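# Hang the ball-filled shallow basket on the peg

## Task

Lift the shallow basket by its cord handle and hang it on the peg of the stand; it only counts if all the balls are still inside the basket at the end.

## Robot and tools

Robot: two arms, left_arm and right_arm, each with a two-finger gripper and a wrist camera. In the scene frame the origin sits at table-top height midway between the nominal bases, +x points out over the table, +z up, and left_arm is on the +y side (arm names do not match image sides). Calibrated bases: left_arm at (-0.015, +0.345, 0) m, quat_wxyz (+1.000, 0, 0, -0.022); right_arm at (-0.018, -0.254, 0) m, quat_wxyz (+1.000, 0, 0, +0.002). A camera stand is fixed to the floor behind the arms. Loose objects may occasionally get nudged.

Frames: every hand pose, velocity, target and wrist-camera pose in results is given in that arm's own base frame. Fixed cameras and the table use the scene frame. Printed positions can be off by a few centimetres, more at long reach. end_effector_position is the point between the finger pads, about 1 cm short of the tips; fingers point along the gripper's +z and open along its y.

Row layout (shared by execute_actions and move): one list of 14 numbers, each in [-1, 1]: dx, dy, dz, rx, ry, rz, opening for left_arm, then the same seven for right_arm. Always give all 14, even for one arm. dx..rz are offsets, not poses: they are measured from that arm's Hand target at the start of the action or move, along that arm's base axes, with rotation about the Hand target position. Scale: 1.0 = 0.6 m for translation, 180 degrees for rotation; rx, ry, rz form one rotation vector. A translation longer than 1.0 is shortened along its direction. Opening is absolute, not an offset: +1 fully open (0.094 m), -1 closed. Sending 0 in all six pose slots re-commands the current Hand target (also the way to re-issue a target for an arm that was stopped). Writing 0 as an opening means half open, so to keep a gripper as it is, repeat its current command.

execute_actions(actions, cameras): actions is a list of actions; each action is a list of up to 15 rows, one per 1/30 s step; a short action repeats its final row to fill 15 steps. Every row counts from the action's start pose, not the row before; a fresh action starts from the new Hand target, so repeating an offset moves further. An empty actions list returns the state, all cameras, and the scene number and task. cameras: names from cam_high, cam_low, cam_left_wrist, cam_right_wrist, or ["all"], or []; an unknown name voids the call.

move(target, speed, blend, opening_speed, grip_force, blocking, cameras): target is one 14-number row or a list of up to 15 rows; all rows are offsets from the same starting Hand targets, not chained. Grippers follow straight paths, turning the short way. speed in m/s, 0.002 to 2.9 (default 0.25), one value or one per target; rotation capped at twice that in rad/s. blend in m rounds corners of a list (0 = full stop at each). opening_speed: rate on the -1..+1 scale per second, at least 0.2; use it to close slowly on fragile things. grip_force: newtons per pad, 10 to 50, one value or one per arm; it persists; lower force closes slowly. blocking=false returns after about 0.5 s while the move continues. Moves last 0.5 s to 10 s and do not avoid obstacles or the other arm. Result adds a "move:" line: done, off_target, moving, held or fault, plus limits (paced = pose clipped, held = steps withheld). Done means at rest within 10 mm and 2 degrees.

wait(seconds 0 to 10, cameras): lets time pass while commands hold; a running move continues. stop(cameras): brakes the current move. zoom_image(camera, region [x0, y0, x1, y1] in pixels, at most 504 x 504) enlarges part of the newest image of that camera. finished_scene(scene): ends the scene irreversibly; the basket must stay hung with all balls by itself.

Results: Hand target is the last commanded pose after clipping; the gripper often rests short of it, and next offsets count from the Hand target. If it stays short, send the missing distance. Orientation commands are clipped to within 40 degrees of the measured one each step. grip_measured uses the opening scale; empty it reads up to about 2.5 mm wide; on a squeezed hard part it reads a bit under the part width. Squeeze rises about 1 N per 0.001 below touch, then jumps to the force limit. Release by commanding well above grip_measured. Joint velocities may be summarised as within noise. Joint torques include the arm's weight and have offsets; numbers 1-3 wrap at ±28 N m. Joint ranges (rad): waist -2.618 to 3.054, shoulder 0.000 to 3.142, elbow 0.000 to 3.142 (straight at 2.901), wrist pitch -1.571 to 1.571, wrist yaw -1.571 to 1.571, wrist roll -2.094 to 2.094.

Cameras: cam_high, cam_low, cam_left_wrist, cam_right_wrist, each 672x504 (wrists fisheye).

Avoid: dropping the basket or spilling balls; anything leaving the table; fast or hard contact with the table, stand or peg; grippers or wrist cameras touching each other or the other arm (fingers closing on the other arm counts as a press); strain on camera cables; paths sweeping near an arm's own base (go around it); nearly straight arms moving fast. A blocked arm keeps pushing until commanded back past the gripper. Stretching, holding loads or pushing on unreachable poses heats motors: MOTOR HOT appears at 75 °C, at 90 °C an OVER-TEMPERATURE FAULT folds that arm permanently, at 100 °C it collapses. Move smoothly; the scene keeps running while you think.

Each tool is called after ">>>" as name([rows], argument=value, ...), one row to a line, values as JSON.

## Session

>>> execute_actions(actions=[])

Scene clock: 0.00 s.
left_arm: end_effector_position=(+0.4020, -0.0012, +0.1101) grip_measured=+1.000 end_effector_quat_wxyz=(+0.597, -0.044, +0.799, +0.046) | right_arm: end_effector_position=(+0.4086, +0.0015, +0.1191) grip_measured=+1.000 end_effector_quat_wxyz=(+0.615, +0.003, +0.788, +0.006)
Joint positions: left_arm=[-0.108 1.541 0.378 0.869 -0.231 -0.047 0.094] | right_arm=[-0.002 1.553 0.38 0.928 -0.007 0.012 0.094]
Joint velocities: within noise
Joint torques (N m): no reading
Motor temperatures (°C): left_arm=[25 26 32 29 26 22 23] | right_arm=[25 27 31 29 28 25 26]
Heat: left arm: 32 °C; right arm: 31 °C.
Hand target: left_arm +0.4022, -0.0010, +0.1102; +0.596, -0.044, +0.801, +0.047 | right_arm +0.4092, +0.0015, +0.1202; +0.615, +0.003, +0.788, +0.006
Tool commands: left_gripper/opening=+1.0 right_gripper/opening=+1.0

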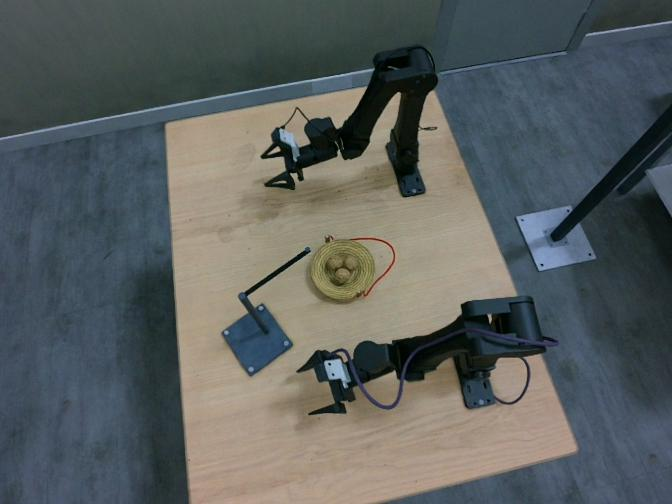

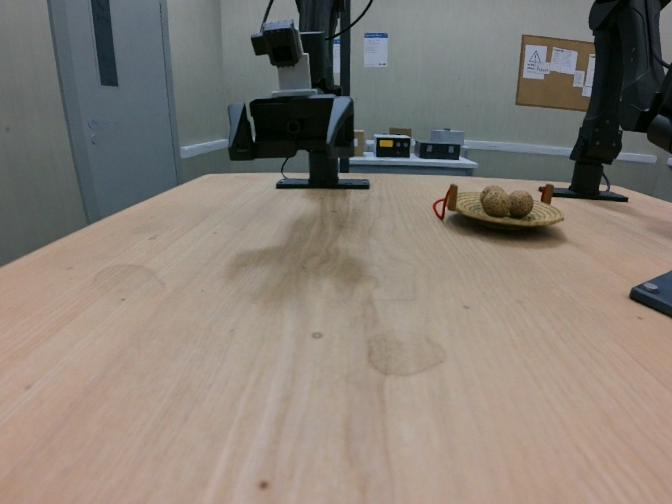

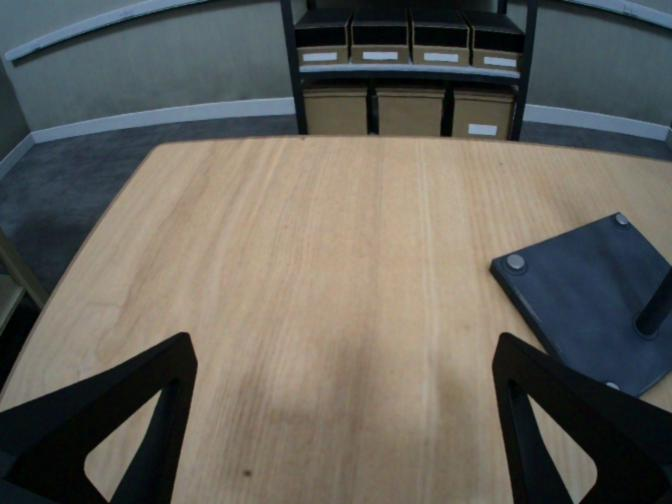

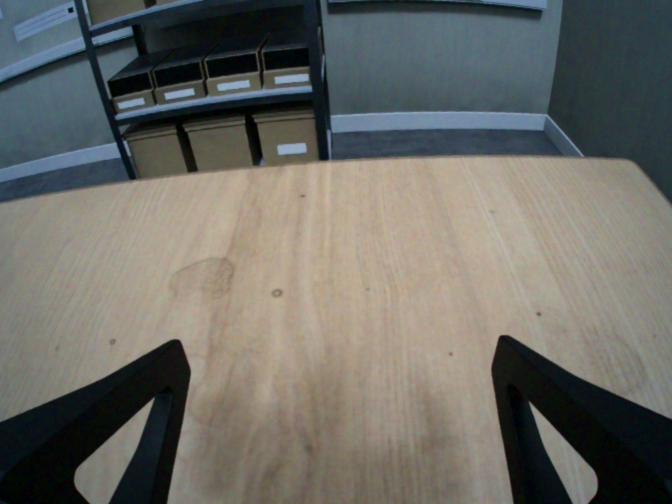

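>>> zoom_image(camera="cam_high", region=[210, 210, 410, 390])

>>> zoom_image(camera="cam_low", region=[400, 130, 600, 270])

Scaled by 2.520 from the camera's 672x504 image, which has a finer 960x720 frame.

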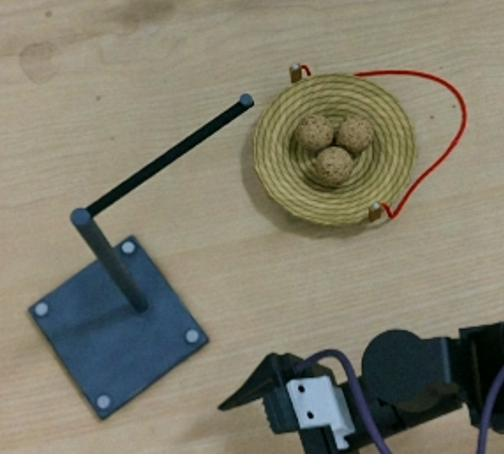

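Scaled by 2.520 from the camera's 672x504 image, which has a finer 960x720 frame.

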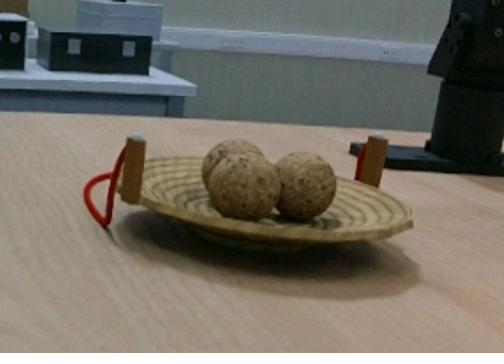

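>>> move(target=[-0.337,0.052,0.25,-0.001,0.021,-0.29,1,-0.415,0.38,0.267,-0.166,0.279,0.307,0.0], cameras=["all"])

Scene clock: 23.73 s.
left_arm: end_effector_position=(+0.2020, +0.0338, +0.2519) grip_measured=+1.000 end_effector_quat_wxyz=(+0.522, +0.241, +0.812, -0.100) | right_arm: end_effector_position=(+0.1613, +0.2263, +0.2778) grip_measured=+0.002 end_effector_quat_wxyz=(+0.155, -0.494, +0.852, +0.083)
Joint positions: left_arm=[1.074 0.992 0.995 -1.534 1.121 1.627 0.094] | right_arm=[0.928 1.411 1.73 -1.539 -0.03 -0.117 0.047]
Joint torques (N m): left_arm=[-1.07 -1.03 8.28 0.06 0.52 0.1] | right_arm=[0.25 -3.32 9.84 0.62 -0.16 0.11]
Heat: left arm: 34 °C; right arm: 35 °C.
Hand target: left_arm +0.2000, +0.0302, +0.2602; +0.530, +0.313, +0.757, -0.220 | right_arm +0.1602, +0.2295, +0.2803; +0.150, -0.493, +0.853, +0.087
Off the commanded pose: left_arm 0.009 m, 17 deg | right_arm 0.004 m, 1 deg.
joint sent to its limit (left arm) — joint 4 (wrist pitch), lower limit. The joint targets are off in orientation, not in position.
move: off_target (left_arm)

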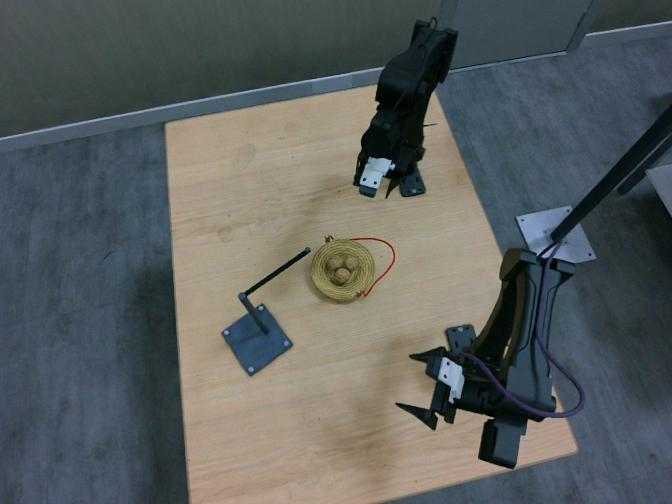

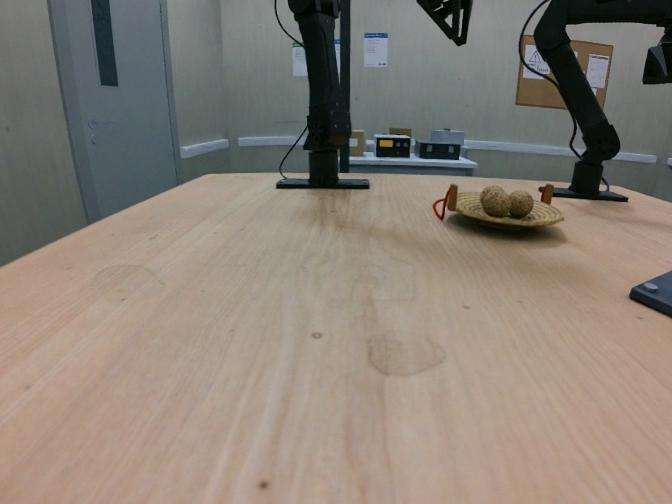

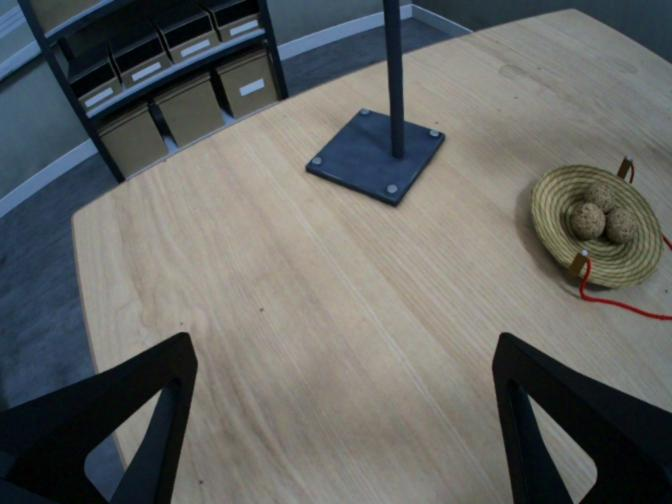

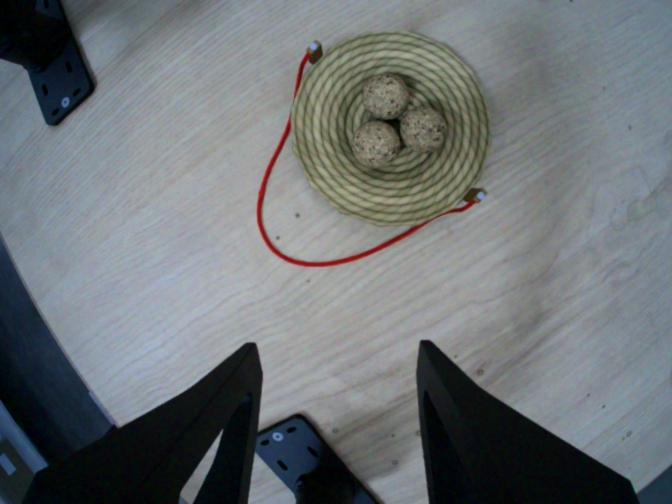

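>>> move(target=[0,-0.12,0.08,0,0,0,1,-0.072,0.016,-0.36,-0.1165,-0.003,0.346,0.2], cameras=["all"])

Scene clock: 34.07 s.
left_arm: end_effector_position=(+0.2029, -0.0368, +0.2975) grip_measured=+1.000 end_effector_quat_wxyz=(+0.526, +0.302, +0.771, -0.195) | right_arm: end_effector_position=(+0.1188, +0.2406, +0.0723) grip_measured=+0.198 end_effector_quat_wxyz=(-0.010, +0.876, -0.483, -0.002)
Joint positions: left_arm=[0.756 0.933 1.11 -1.535 1.182 1.359 0.094] | right_arm=[1.106 1.565 1.085 -1.071 -0.004 -1.028 0.056]
Joint torques (N m): left_arm=[-0.8 -0.2 8.08 0.34 0.68 -0.05] | right_arm=[0.39 -5.08 6.46 0.32 0 -0.02]
Heat: left arm: 36 °C; right arm: 35 °C.
Hand target: left_arm +0.2000, -0.0419, +0.3083; +0.530, +0.313, +0.757, -0.220 | right_arm +0.1171, +0.2391, +0.0644; +0.000, +0.879, -0.477, -0.001
Off the commanded pose: left_arm 0.012 m, 3 deg | right_arm 0.008 m, 1 deg.
joint sent to its limit (left arm) — joint 4 (wrist pitch), lower limit. The joint targets still meet the commanded pose.
move: off_target (left_arm)

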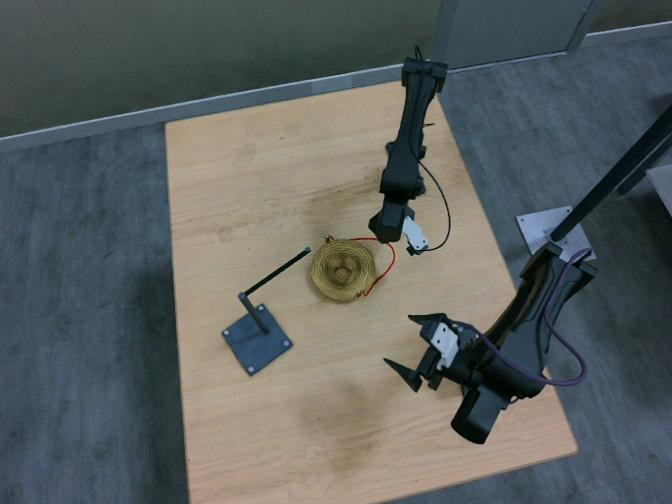

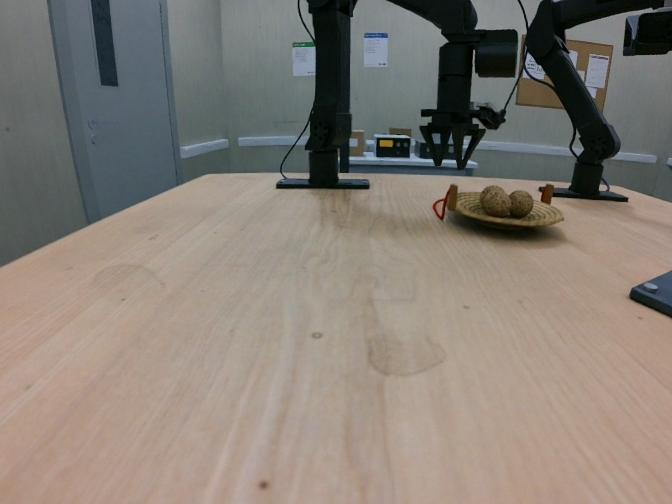

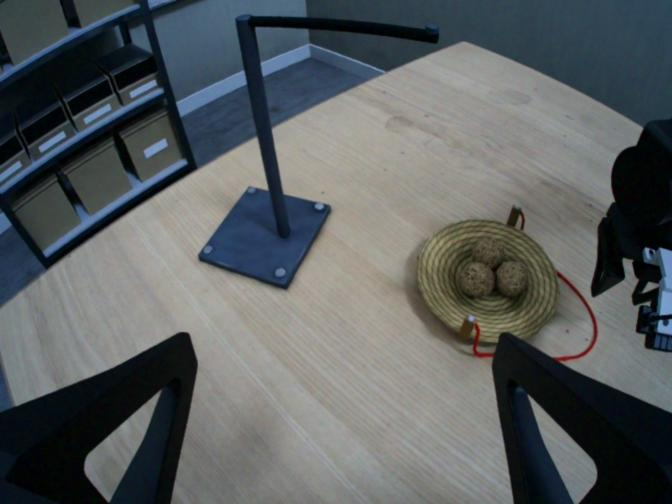

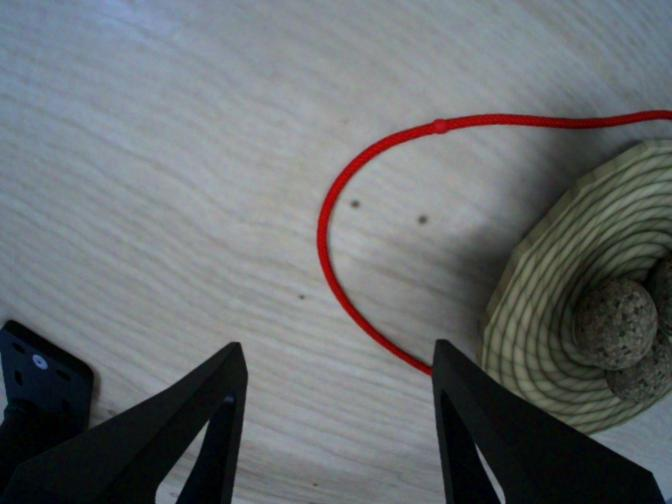

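>>> move(target=[0,0,0,0,0,0,1,-0.0165,0.0007,-0.079,0,0,0,0.0], cameras=["cam_right_wrist","cam_low"], speed=0.12)

>>> zoom_image(camera="cam_low", region=[380, 130, 540, 260])

Scene clock: 40.70 s.
left_arm: end_effector_position=(+0.2029, -0.0368, +0.2975) grip_measured=+1.000 end_effector_quat_wxyz=(+0.526, +0.302, +0.771, -0.195) | right_arm: end_effector_position=(+0.1093, +0.2418, +0.0247) grip_measured=+0.002 end_effector_quat_wxyz=(-0.010, +0.879, -0.477, -0.002)
Joint positions: left_arm=[0.756 0.933 1.11 -1.535 1.182 1.359 0.094] | right_arm=[1.14 1.617 0.938 -0.873 -0.003 -1.008 0.047]
Joint torques (N m): left_arm=[-0.79 -0.18 8.09 0.34 0.67 -0.06] | right_arm=[0.39 -5.07 6.15 0.33 -0.01 0.11]
Heat: left arm: 36 °C; right arm: 34 °C.
Hand target: left_arm +0.2000, -0.0418, +0.3083; +0.530, +0.313, +0.757, -0.220 | right_arm +0.1072, +0.2394, +0.0170; +0.000, +0.879, -0.477, -0.001
Off the commanded pose: left_arm 0.012 m, 3 deg | right_arm 0.008 m, 1 deg.
joint sent to its limit (left arm) — joint 4 (wrist pitch), lower limit. The joint targets still meet the commanded pose.
move: off_target (left_arm)
Images, in order (width x height): cam_low 672x504, cam_right_wrist 672x504.

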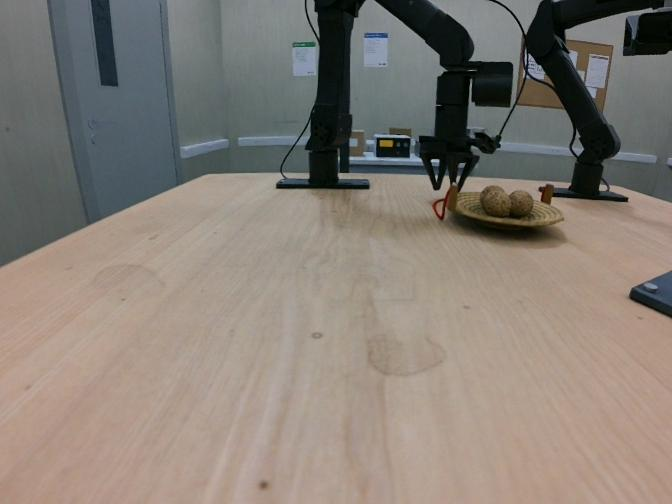

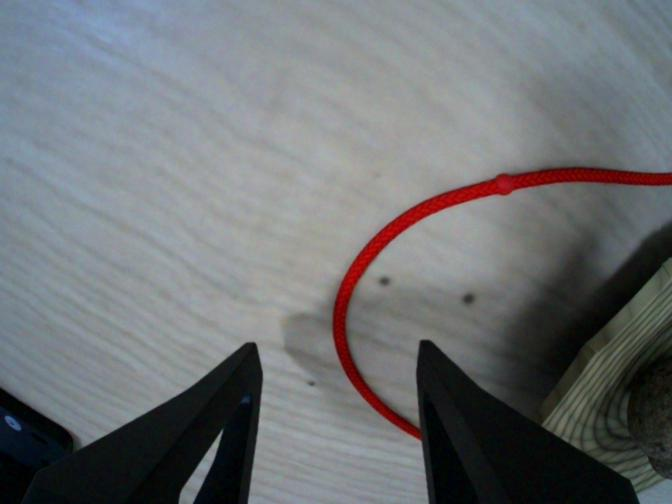

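Scaled by 3.150 from the camera's 672x504 image, which has a finer 960x720 frame.

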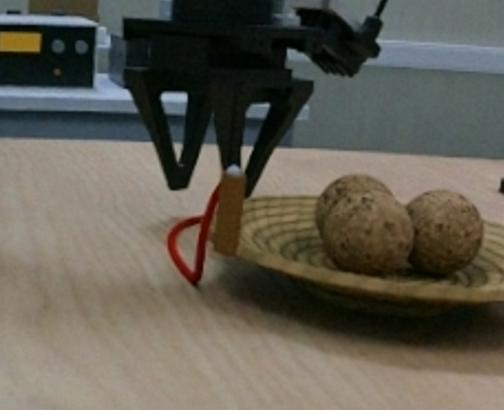

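>>> move([
  [0,0,0,0,0,0,1,0.0,0.0,-0.022,0,0,0,0.0],
  [0,0,0,0,0,0,1,0.0,0.0,-0.022,0,0,0,-1],
], cameras=["cam_right_wrist","cam_low"], speed=0.08, opening_speed=1)

>>> zoom_image(camera="cam_low", region=[380, 130, 540, 260])

Scene clock: 45.00 s.
left_arm: end_effector_position=(+0.2029, -0.0368, +0.2975) grip_measured=+1.000 end_effector_quat_wxyz=(+0.526, +0.302, +0.771, -0.195) | right_arm: end_effector_position=(+0.1105, +0.2437, +0.0130) grip_measured=-0.986 end_effector_quat_wxyz=(-0.014, +0.879, -0.477, -0.002)
Joint positions: left_arm=[0.756 0.933 1.11 -1.535 1.182 1.359 0.094] | right_arm=[1.14 1.64 0.911 -0.815 -0.002 -1.008 0.001]
Joint torques (N m): left_arm=[-0.79 -0.2 8.08 0.34 0.68 -0.06] | right_arm=[0.39 -4.89 5.76 0.32 -0.01 0.11]
Heat: left arm: 35 °C; right arm: 34 °C.
Hand target: left_arm +0.2000, -0.0418, +0.3083; +0.530, +0.313, +0.757, -0.220 | right_arm +0.1072, +0.2396, +0.0038; +0.000, +0.879, -0.477, -0.001
Off the commanded pose: left_arm 0.012 m, 3 deg | right_arm 0.011 m, 2 deg.
joint sent to its limit (left arm) — joint 4 (wrist pitch), lower limit. The joint targets still meet the commanded pose.
move: off_target (left_arm, right_arm)
Images, in order (width x height): cam_low 672x504, cam_right_wrist 672x504.

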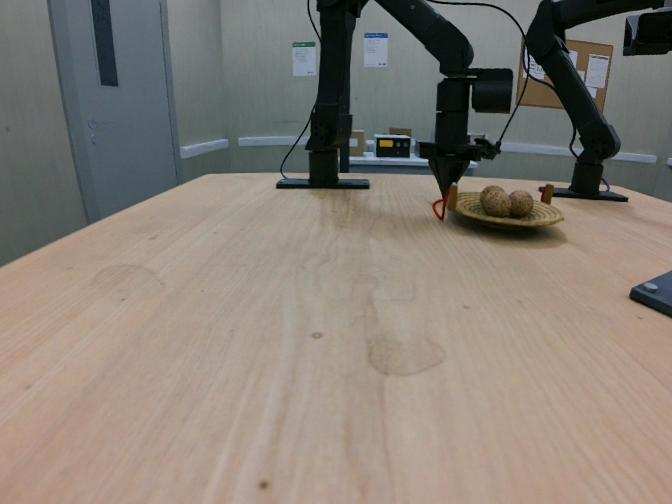

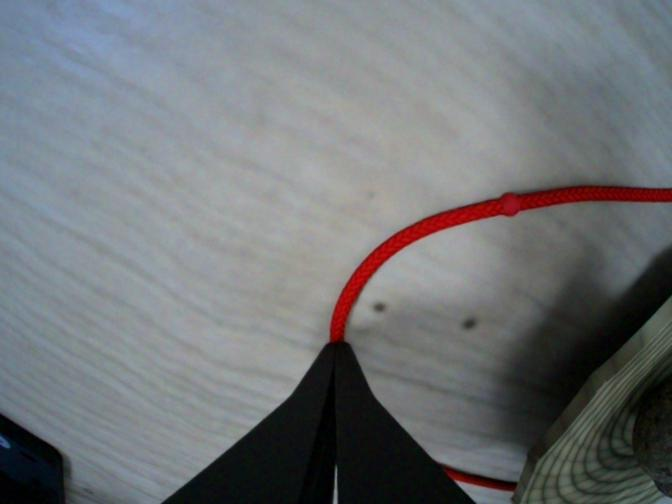

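Scaled by 3.150 from the camera's 672x504 image, which has a finer 960x720 frame.

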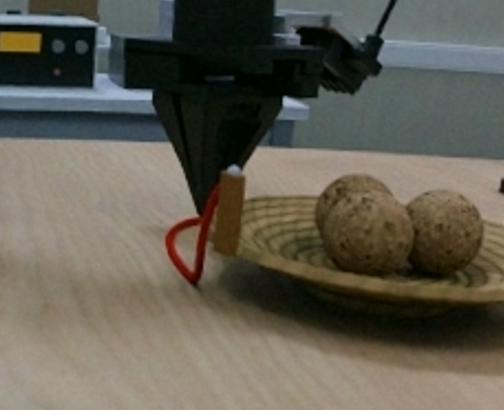

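>>> zoom_image(camera="cam_right_wrist", region=[260, 280, 420, 420])

Scaled by 3.150 from the camera's 672x504 image, which has a finer 960x720 frame.

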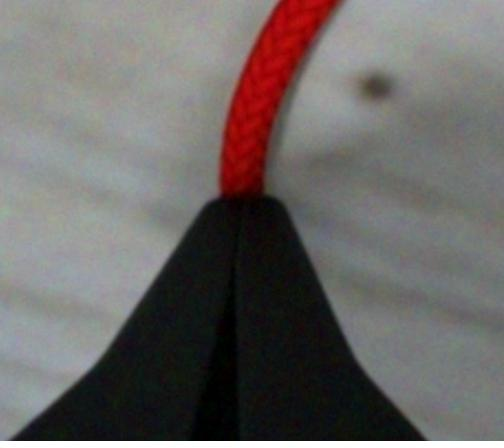

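>>> move([
  [0,0,0,0,0,0,1,0.0,0.0,0.0,0,0,0,-0.3],
  [0,0,0,0,0,0,1,-0.003,-0.003,-0.016,0,0,0,-0.3],
  [0,0,0,0,0,0,1,-0.003,-0.003,-0.016,0,0,0,-1],
], cameras=["cam_right_wrist"], speed=0.05, opening_speed=1)

>>> zoom_image(camera="cam_right_wrist", region=[260, 280, 420, 420])

Scene clock: 50.63 s.
left_arm: end_effector_position=(+0.2029, -0.0368, +0.2975) grip_measured=+1.000 end_effector_quat_wxyz=(+0.526, +0.302, +0.771, -0.195) | right_arm: end_effector_position=(+0.1061, +0.2397, +0.0096) grip_measured=-0.954 end_effector_quat_wxyz=(-0.006, +0.880, -0.475, -0.004)
Joint positions: left_arm=[0.756 0.933 1.11 -1.535 1.182 1.359 0.094] | right_arm=[1.146 1.641 0.897 -0.815 -0.006 -1.005 0.002]
Joint torques (N m): left_arm=[-0.8 -0.18 8.06 0.34 0.68 -0.06] | right_arm=[0.23 -4.16 4.1 0.66 0.02 0.11]
Heat: left arm: 35 °C; right arm: 34 °C.
Hand target: left_arm +0.2000, -0.0418, +0.3083; +0.530, +0.313, +0.757, -0.220 | right_arm +0.1054, +0.2377, -0.0058; +0.000, +0.879, -0.477, -0.001
Off the commanded pose: left_arm 0.012 m, 3 deg | right_arm 0.015 m, 1 deg.
joint sent to its limit (left arm) — joint 4 (wrist pitch), lower limit. The joint targets still meet the commanded pose.
move: off_target (left_arm, right_arm); target 3's new opening was sent with right_arm's hand 0.017 m and 2 deg from that target
Images, in order (width x height): cam_right_wrist 672x504.

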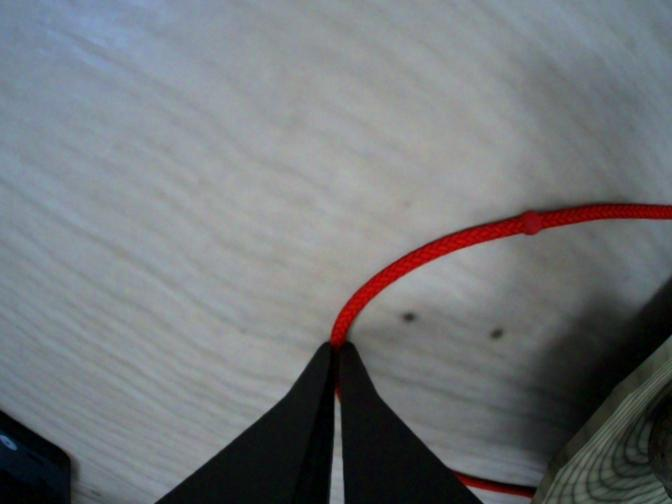

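Scaled by 3.150 from the camera's 672x504 image, which has a finer 960x720 frame.

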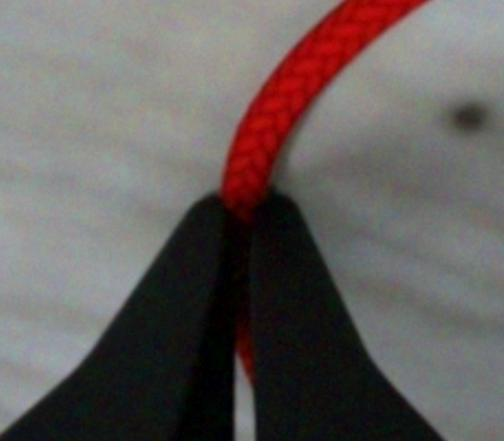

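>>> move([
  [0,0,0,0,0,0,1,0.13,0.05,0.2,0.04,-0.028,-0.03,-1],
  [0,0,0,0,0,0,1,0.262,0.09,0.397,0.138,-0.095,-0.0815,-1],
], cameras=["all"], speed=0.15, blend=0.03)

Scene clock: 58.17 s.
left_arm: end_effector_position=(+0.2029, -0.0368, +0.2975) grip_measured=+1.000 end_effector_quat_wxyz=(+0.526, +0.302, +0.771, -0.195) | right_arm: end_effector_position=(+0.2608, +0.2902, +0.2124) grip_measured=-0.954 end_effector_quat_wxyz=(-0.230, +0.791, -0.566, +0.029)
Joint positions: left_arm=[0.756 0.933 1.11 -1.535 1.182 1.359 0.094] | right_arm=[0.84 1.611 1.586 -1.077 0.008 -1.061 0.002]
Joint torques (N m): left_arm=[-0.77 -0.18 8.09 0.33 0.68 -0.06] | right_arm=[-0.38 -10.14 11.02 0.95 -0.13 0.13]
Heat: left arm: 35 °C; right arm: 34 °C.
Hand target: left_arm +0.2000, -0.0418, +0.3083; +0.530, +0.313, +0.757, -0.220 | right_arm +0.2626, +0.2917, +0.2325; -0.258, +0.781, -0.568, +0.027
Off the commanded pose: left_arm 0.012 m, 3 deg | right_arm 0.020 m, 3 deg.
joint sent to its limit (left arm) — joint 4 (wrist pitch), lower limit. The joint targets still meet the commanded pose.
move: off_target (left_arm, right_arm)

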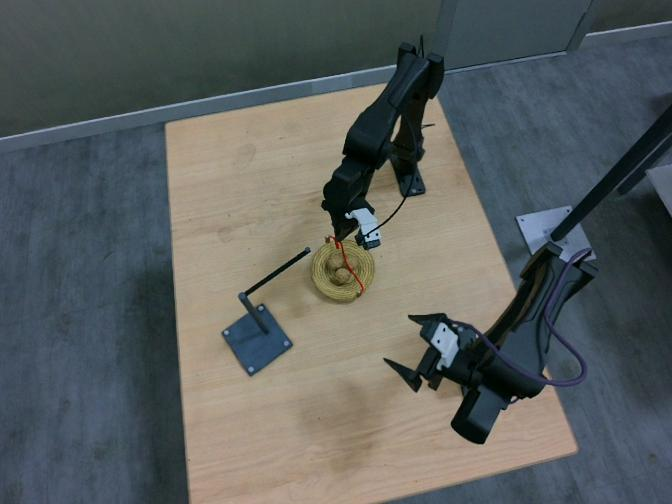

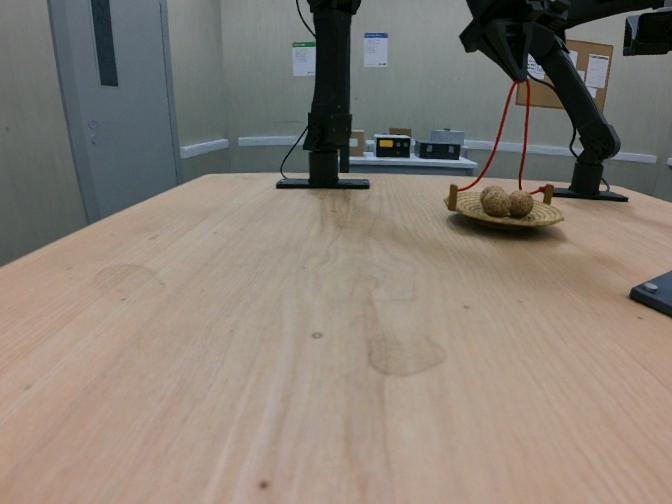

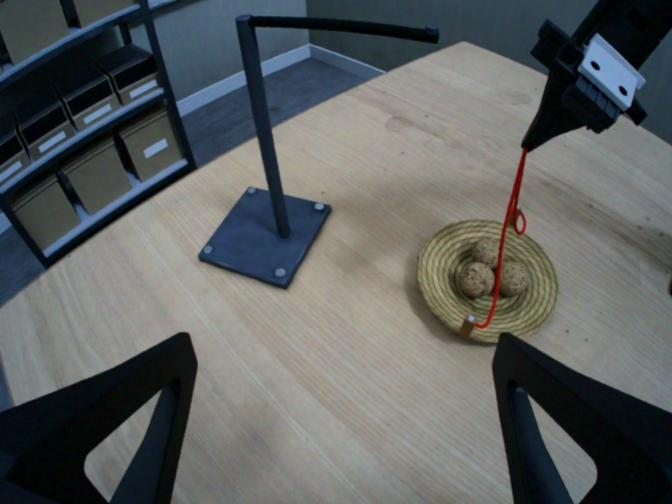

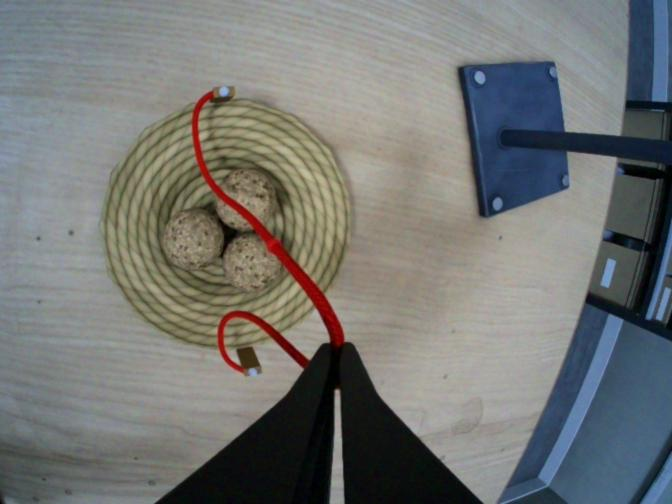

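>>> move([
  [0,0,0,0,0,0,1,0,-0.005,0.08,0,0,0,-1],
  [0,0,0,0,0,0,1,0,-0.005,0.22,0,0,0,-1],
], cameras=["all"], speed=[0.05,0.07], blend=0.01)

Scene clock: 64.80 s.
left_arm: end_effector_position=(+0.2029, -0.0368, +0.2975) grip_measured=+1.000 end_effector_quat_wxyz=(+0.526, +0.302, +0.771, -0.195) | right_arm: end_effector_position=(+0.2593, +0.2857, +0.3607) grip_measured=-0.954 end_effector_quat_wxyz=(-0.297, +0.774, -0.558, +0.037)
Joint positions: left_arm=[0.756 0.933 1.11 -1.535 1.182 1.359 0.094] | right_arm=[0.835 1.788 2.402 -1.576 0.007 -1.06 0.002]
Joint torques (N m): left_arm=[-0.79 -0.17 8.1 0.34 0.68 -0.07] | right_arm=[-0.51 -6.46 8.9 1.13 -0.16 0.08]
Motor temperatures (°C): left_arm=[25 26 35 30 26 22 23] | right_arm=[25 28 36 31 27 25 27]
Heat: left arm: 35 °C; right arm: 36 °C.
Hand target: left_arm +0.2000, -0.0418, +0.3083; +0.530, +0.313, +0.757, -0.220 | right_arm +0.2627, +0.2887, +0.3644; -0.258, +0.781, -0.568, +0.027
Off the commanded pose: left_arm 0.012 m, 3 deg | right_arm 0.006 m, 5 deg.
joint read past its limit (right arm) — joint 4 (wrist pitch), lower limit.
joint sent to its limit (left arm) — joint 4 (wrist pitch), lower limit. The joint targets still meet the commanded pose.
joint sent to its limit (right arm) — joint 4 (wrist pitch), lower limit. The joint targets are off in orientation, not in position.
move: off_target (left_arm, right_arm)

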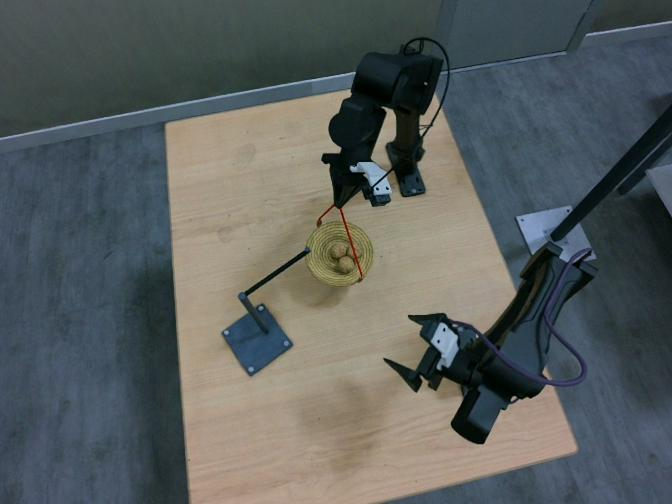

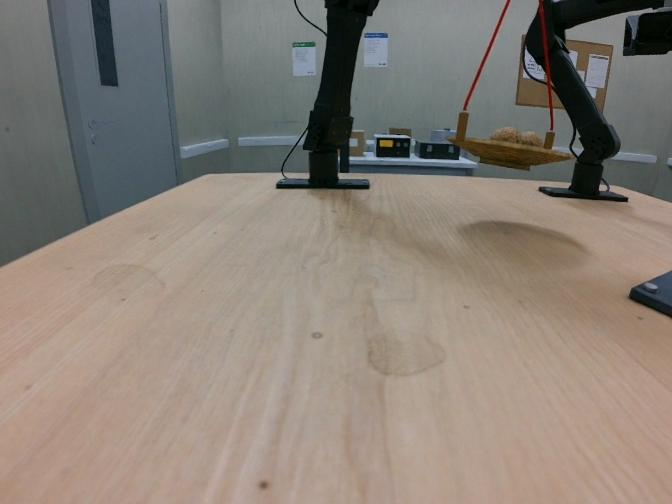

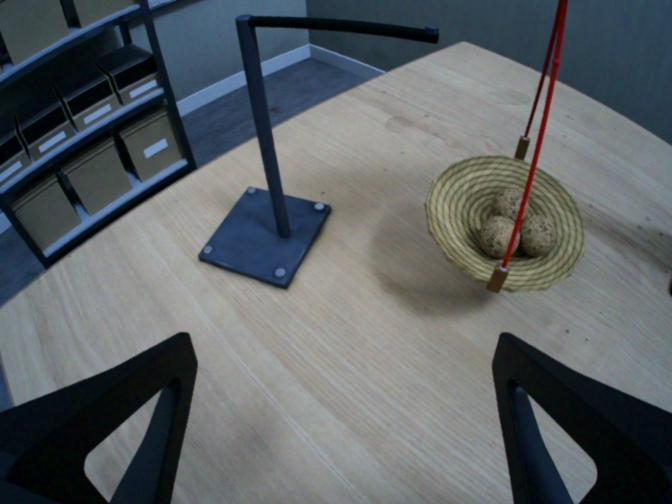

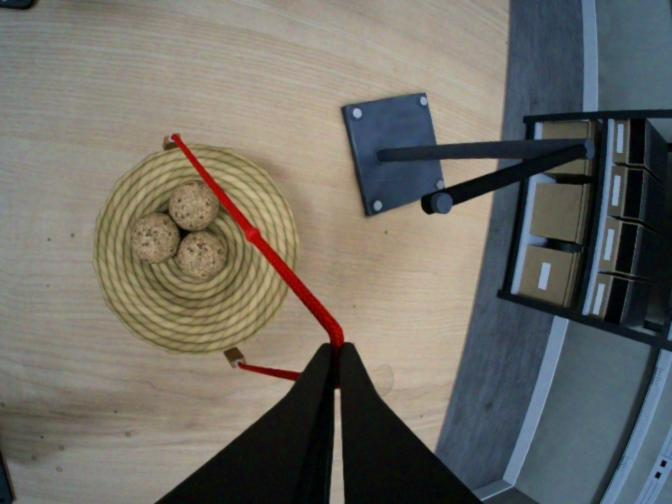

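>>> move(target=[0,0,0,0,0,0,1,0.042,0.035,0.01,0.211,0.154,-0.05,-1], cameras=["all"], speed=0.12)

>>> zoom_image(camera="cam_high", region=[220, 180, 400, 340])

Scene clock: 85.50 s.
left_arm: end_effector_position=(+0.2029, -0.0368, +0.2975) grip_measured=+1.000 end_effector_quat_wxyz=(+0.526, +0.302, +0.771, -0.195) | right_arm: end_effector_position=(+0.2967, +0.3118, +0.3496) grip_measured=-0.954 end_effector_quat_wxyz=(+0.326, -0.594, +0.666, +0.312)
Joint positions: left_arm=[0.756 0.933 1.11 -1.535 1.182 1.359 0.094] | right_arm=[0.527 1.779 2.104 -1.237 -0.724 -0.673 0.002]
Joint torques (N m): left_arm=[-0.8 -0.2 8.09 0.33 0.68 -0.07] | right_arm=[-0.34 -12.64 6.75 1.3 -0.74 0.1]
Heat: left arm: 35 °C; right arm: 35 °C.
Hand target: left_arm +0.2000, -0.0418, +0.3083; +0.530, +0.313, +0.757, -0.220 | right_arm +0.2878, +0.3097, +0.3703; +0.352, -0.594, +0.648, +0.322
Off the commanded pose: left_arm 0.012 m, 3 deg | right_arm 0.023 m, 4 deg.
joint sent to its limit (left arm) — joint 4 (wrist pitch), lower limit. The joint targets still meet the commanded pose.
move: off_target (left_arm, right_arm)

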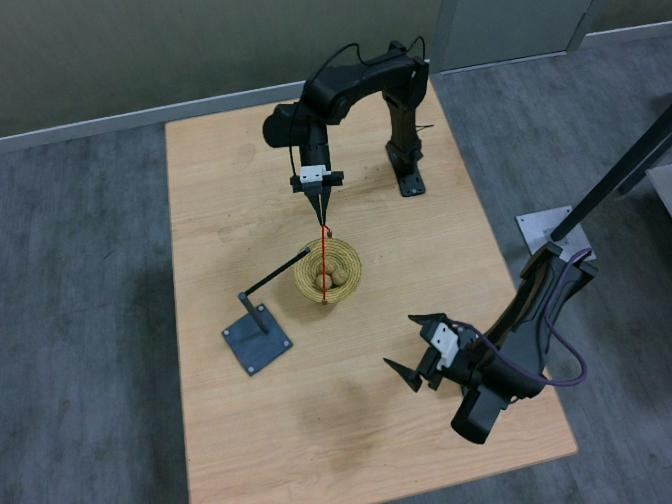

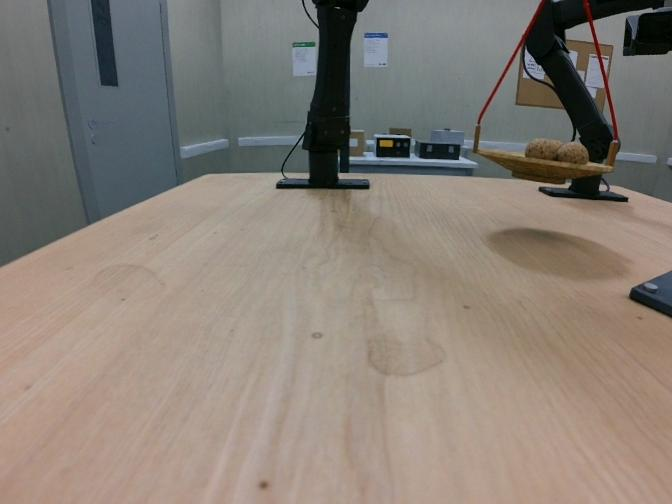

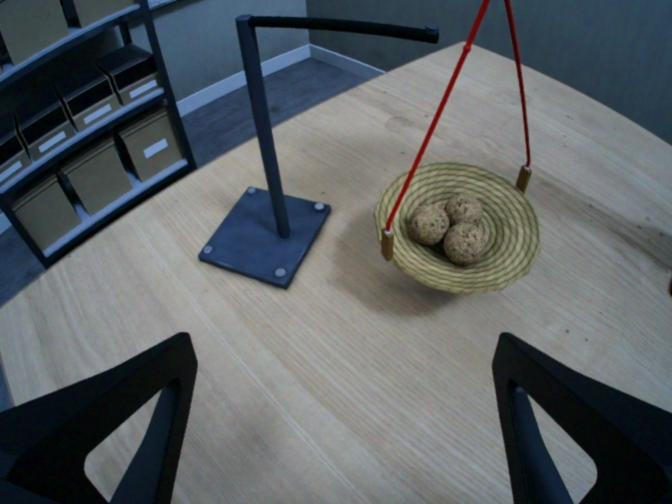

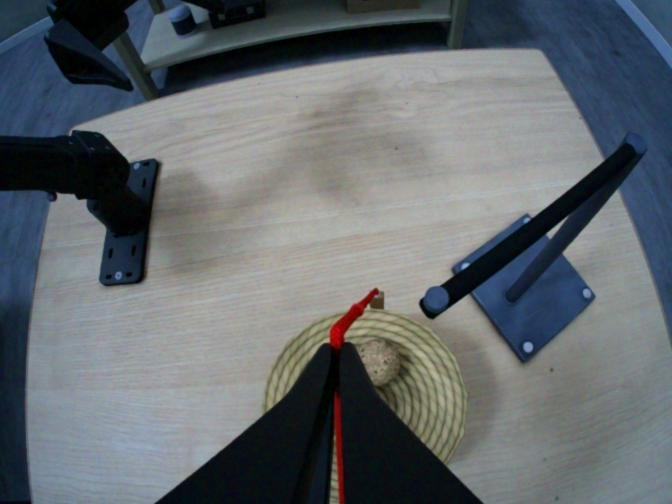

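Scaled by 2.800 from the camera's 672x504 image, which has a finer 960x720 frame.

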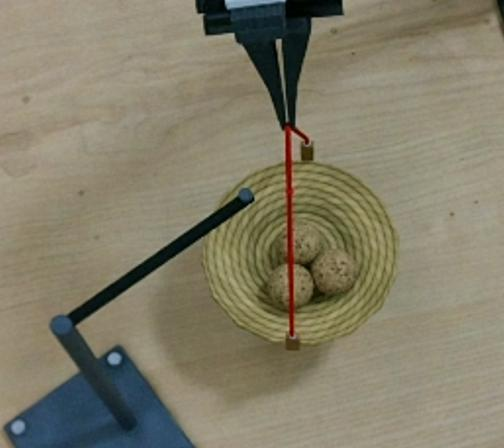

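>>> move(target=[0,0,0,0,0,0,1,0.138,0.078,0.0,0,0,0,-1], cameras=["all"], speed=0.06)

>>> zoom_image(camera="cam_high", region=[220, 180, 400, 340])

>>> zoom_image(camera="cam_left_wrist", region=[220, 0, 560, 280])

Scene clock: 96.17 s.
left_arm: end_effector_position=(+0.2029, -0.0368, +0.2975) grip_measured=+1.000 end_effector_quat_wxyz=(+0.526, +0.302, +0.771, -0.195) | right_arm: end_effector_position=(+0.3670, +0.3533, +0.3725) grip_measured=-0.954 end_effector_quat_wxyz=(+0.377, -0.584, +0.649, +0.310)
Joint positions: left_arm=[0.756 0.933 1.11 -1.535 1.182 1.359 0.094] | right_arm=[0.527 2.23 2.837 -1.384 -0.728 -0.623 0.002]
Joint torques (N m): left_arm=[-0.8 -0.18 8.1 0.34 0.67 -0.06] | right_arm=[-0.46 -9.42 9.4 1.21 -0.68 0.09]
Heat: left arm: 35 °C; right arm: 35 °C.
Hand target: left_arm +0.2000, -0.0418, +0.3083; +0.530, +0.313, +0.757, -0.220 | right_arm +0.3706, +0.3565, +0.3705; +0.352, -0.594, +0.648, +0.322
Off the commanded pose: left_arm 0.012 m, 3 deg | right_arm 0.005 m, 3 deg.
elbow stopped short (right arm): the move would have taken joint 3 (elbow) straighter than the controller allows.
joint sent to its limit (left arm) — joint 4 (wrist pitch), lower limit. The joint targets still meet the commanded pose.
move: off_target (left_arm, right_arm)

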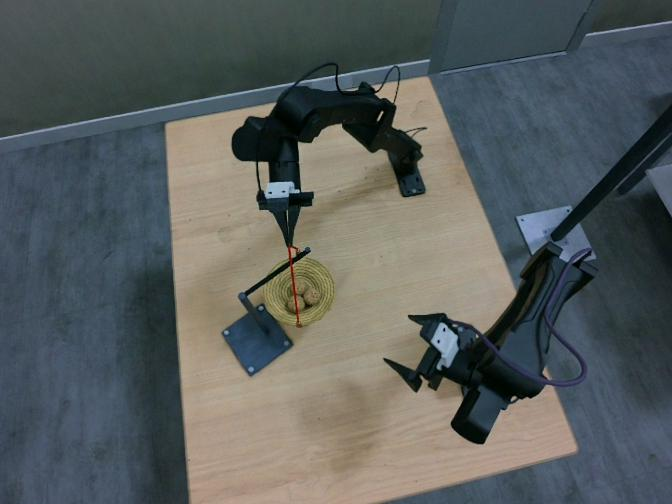

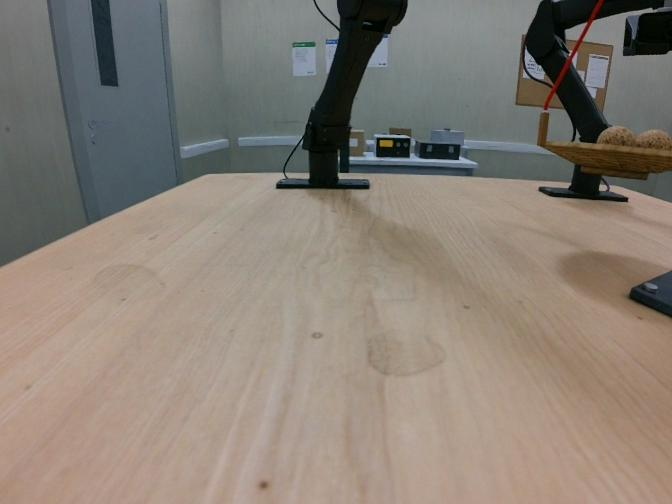

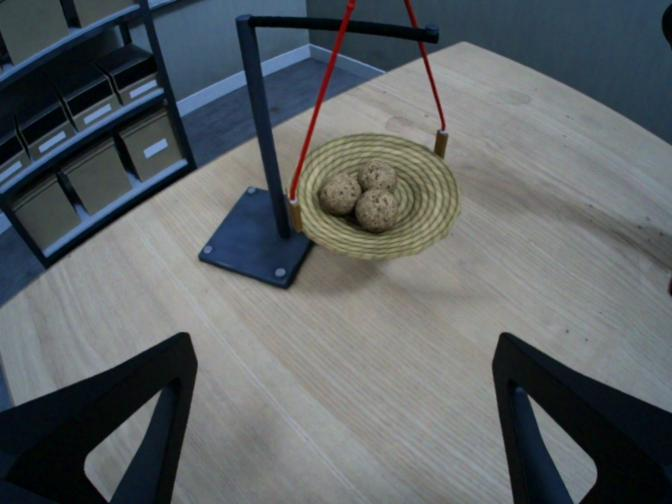

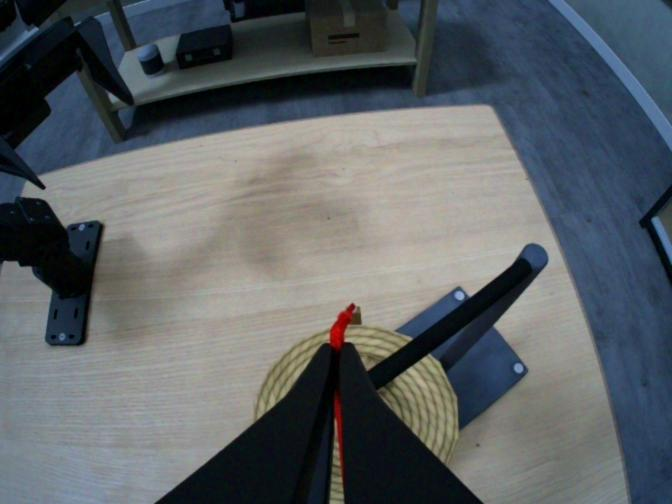

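Scaled by 2.800 from the camera's 672x504 image, which has a finer 960x720 frame.

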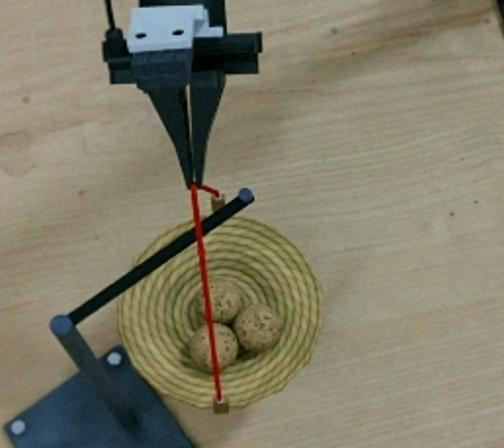

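Scaled by 1.482 from the camera's 672x504 image, which has a finer 960x720 frame.

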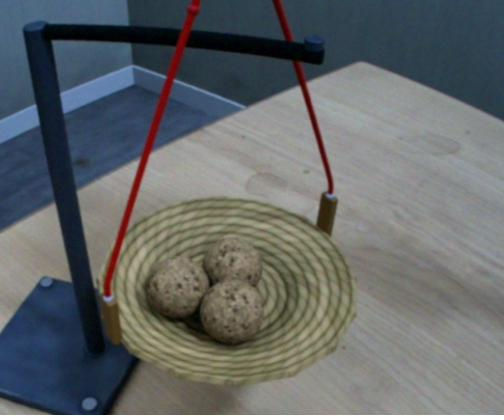

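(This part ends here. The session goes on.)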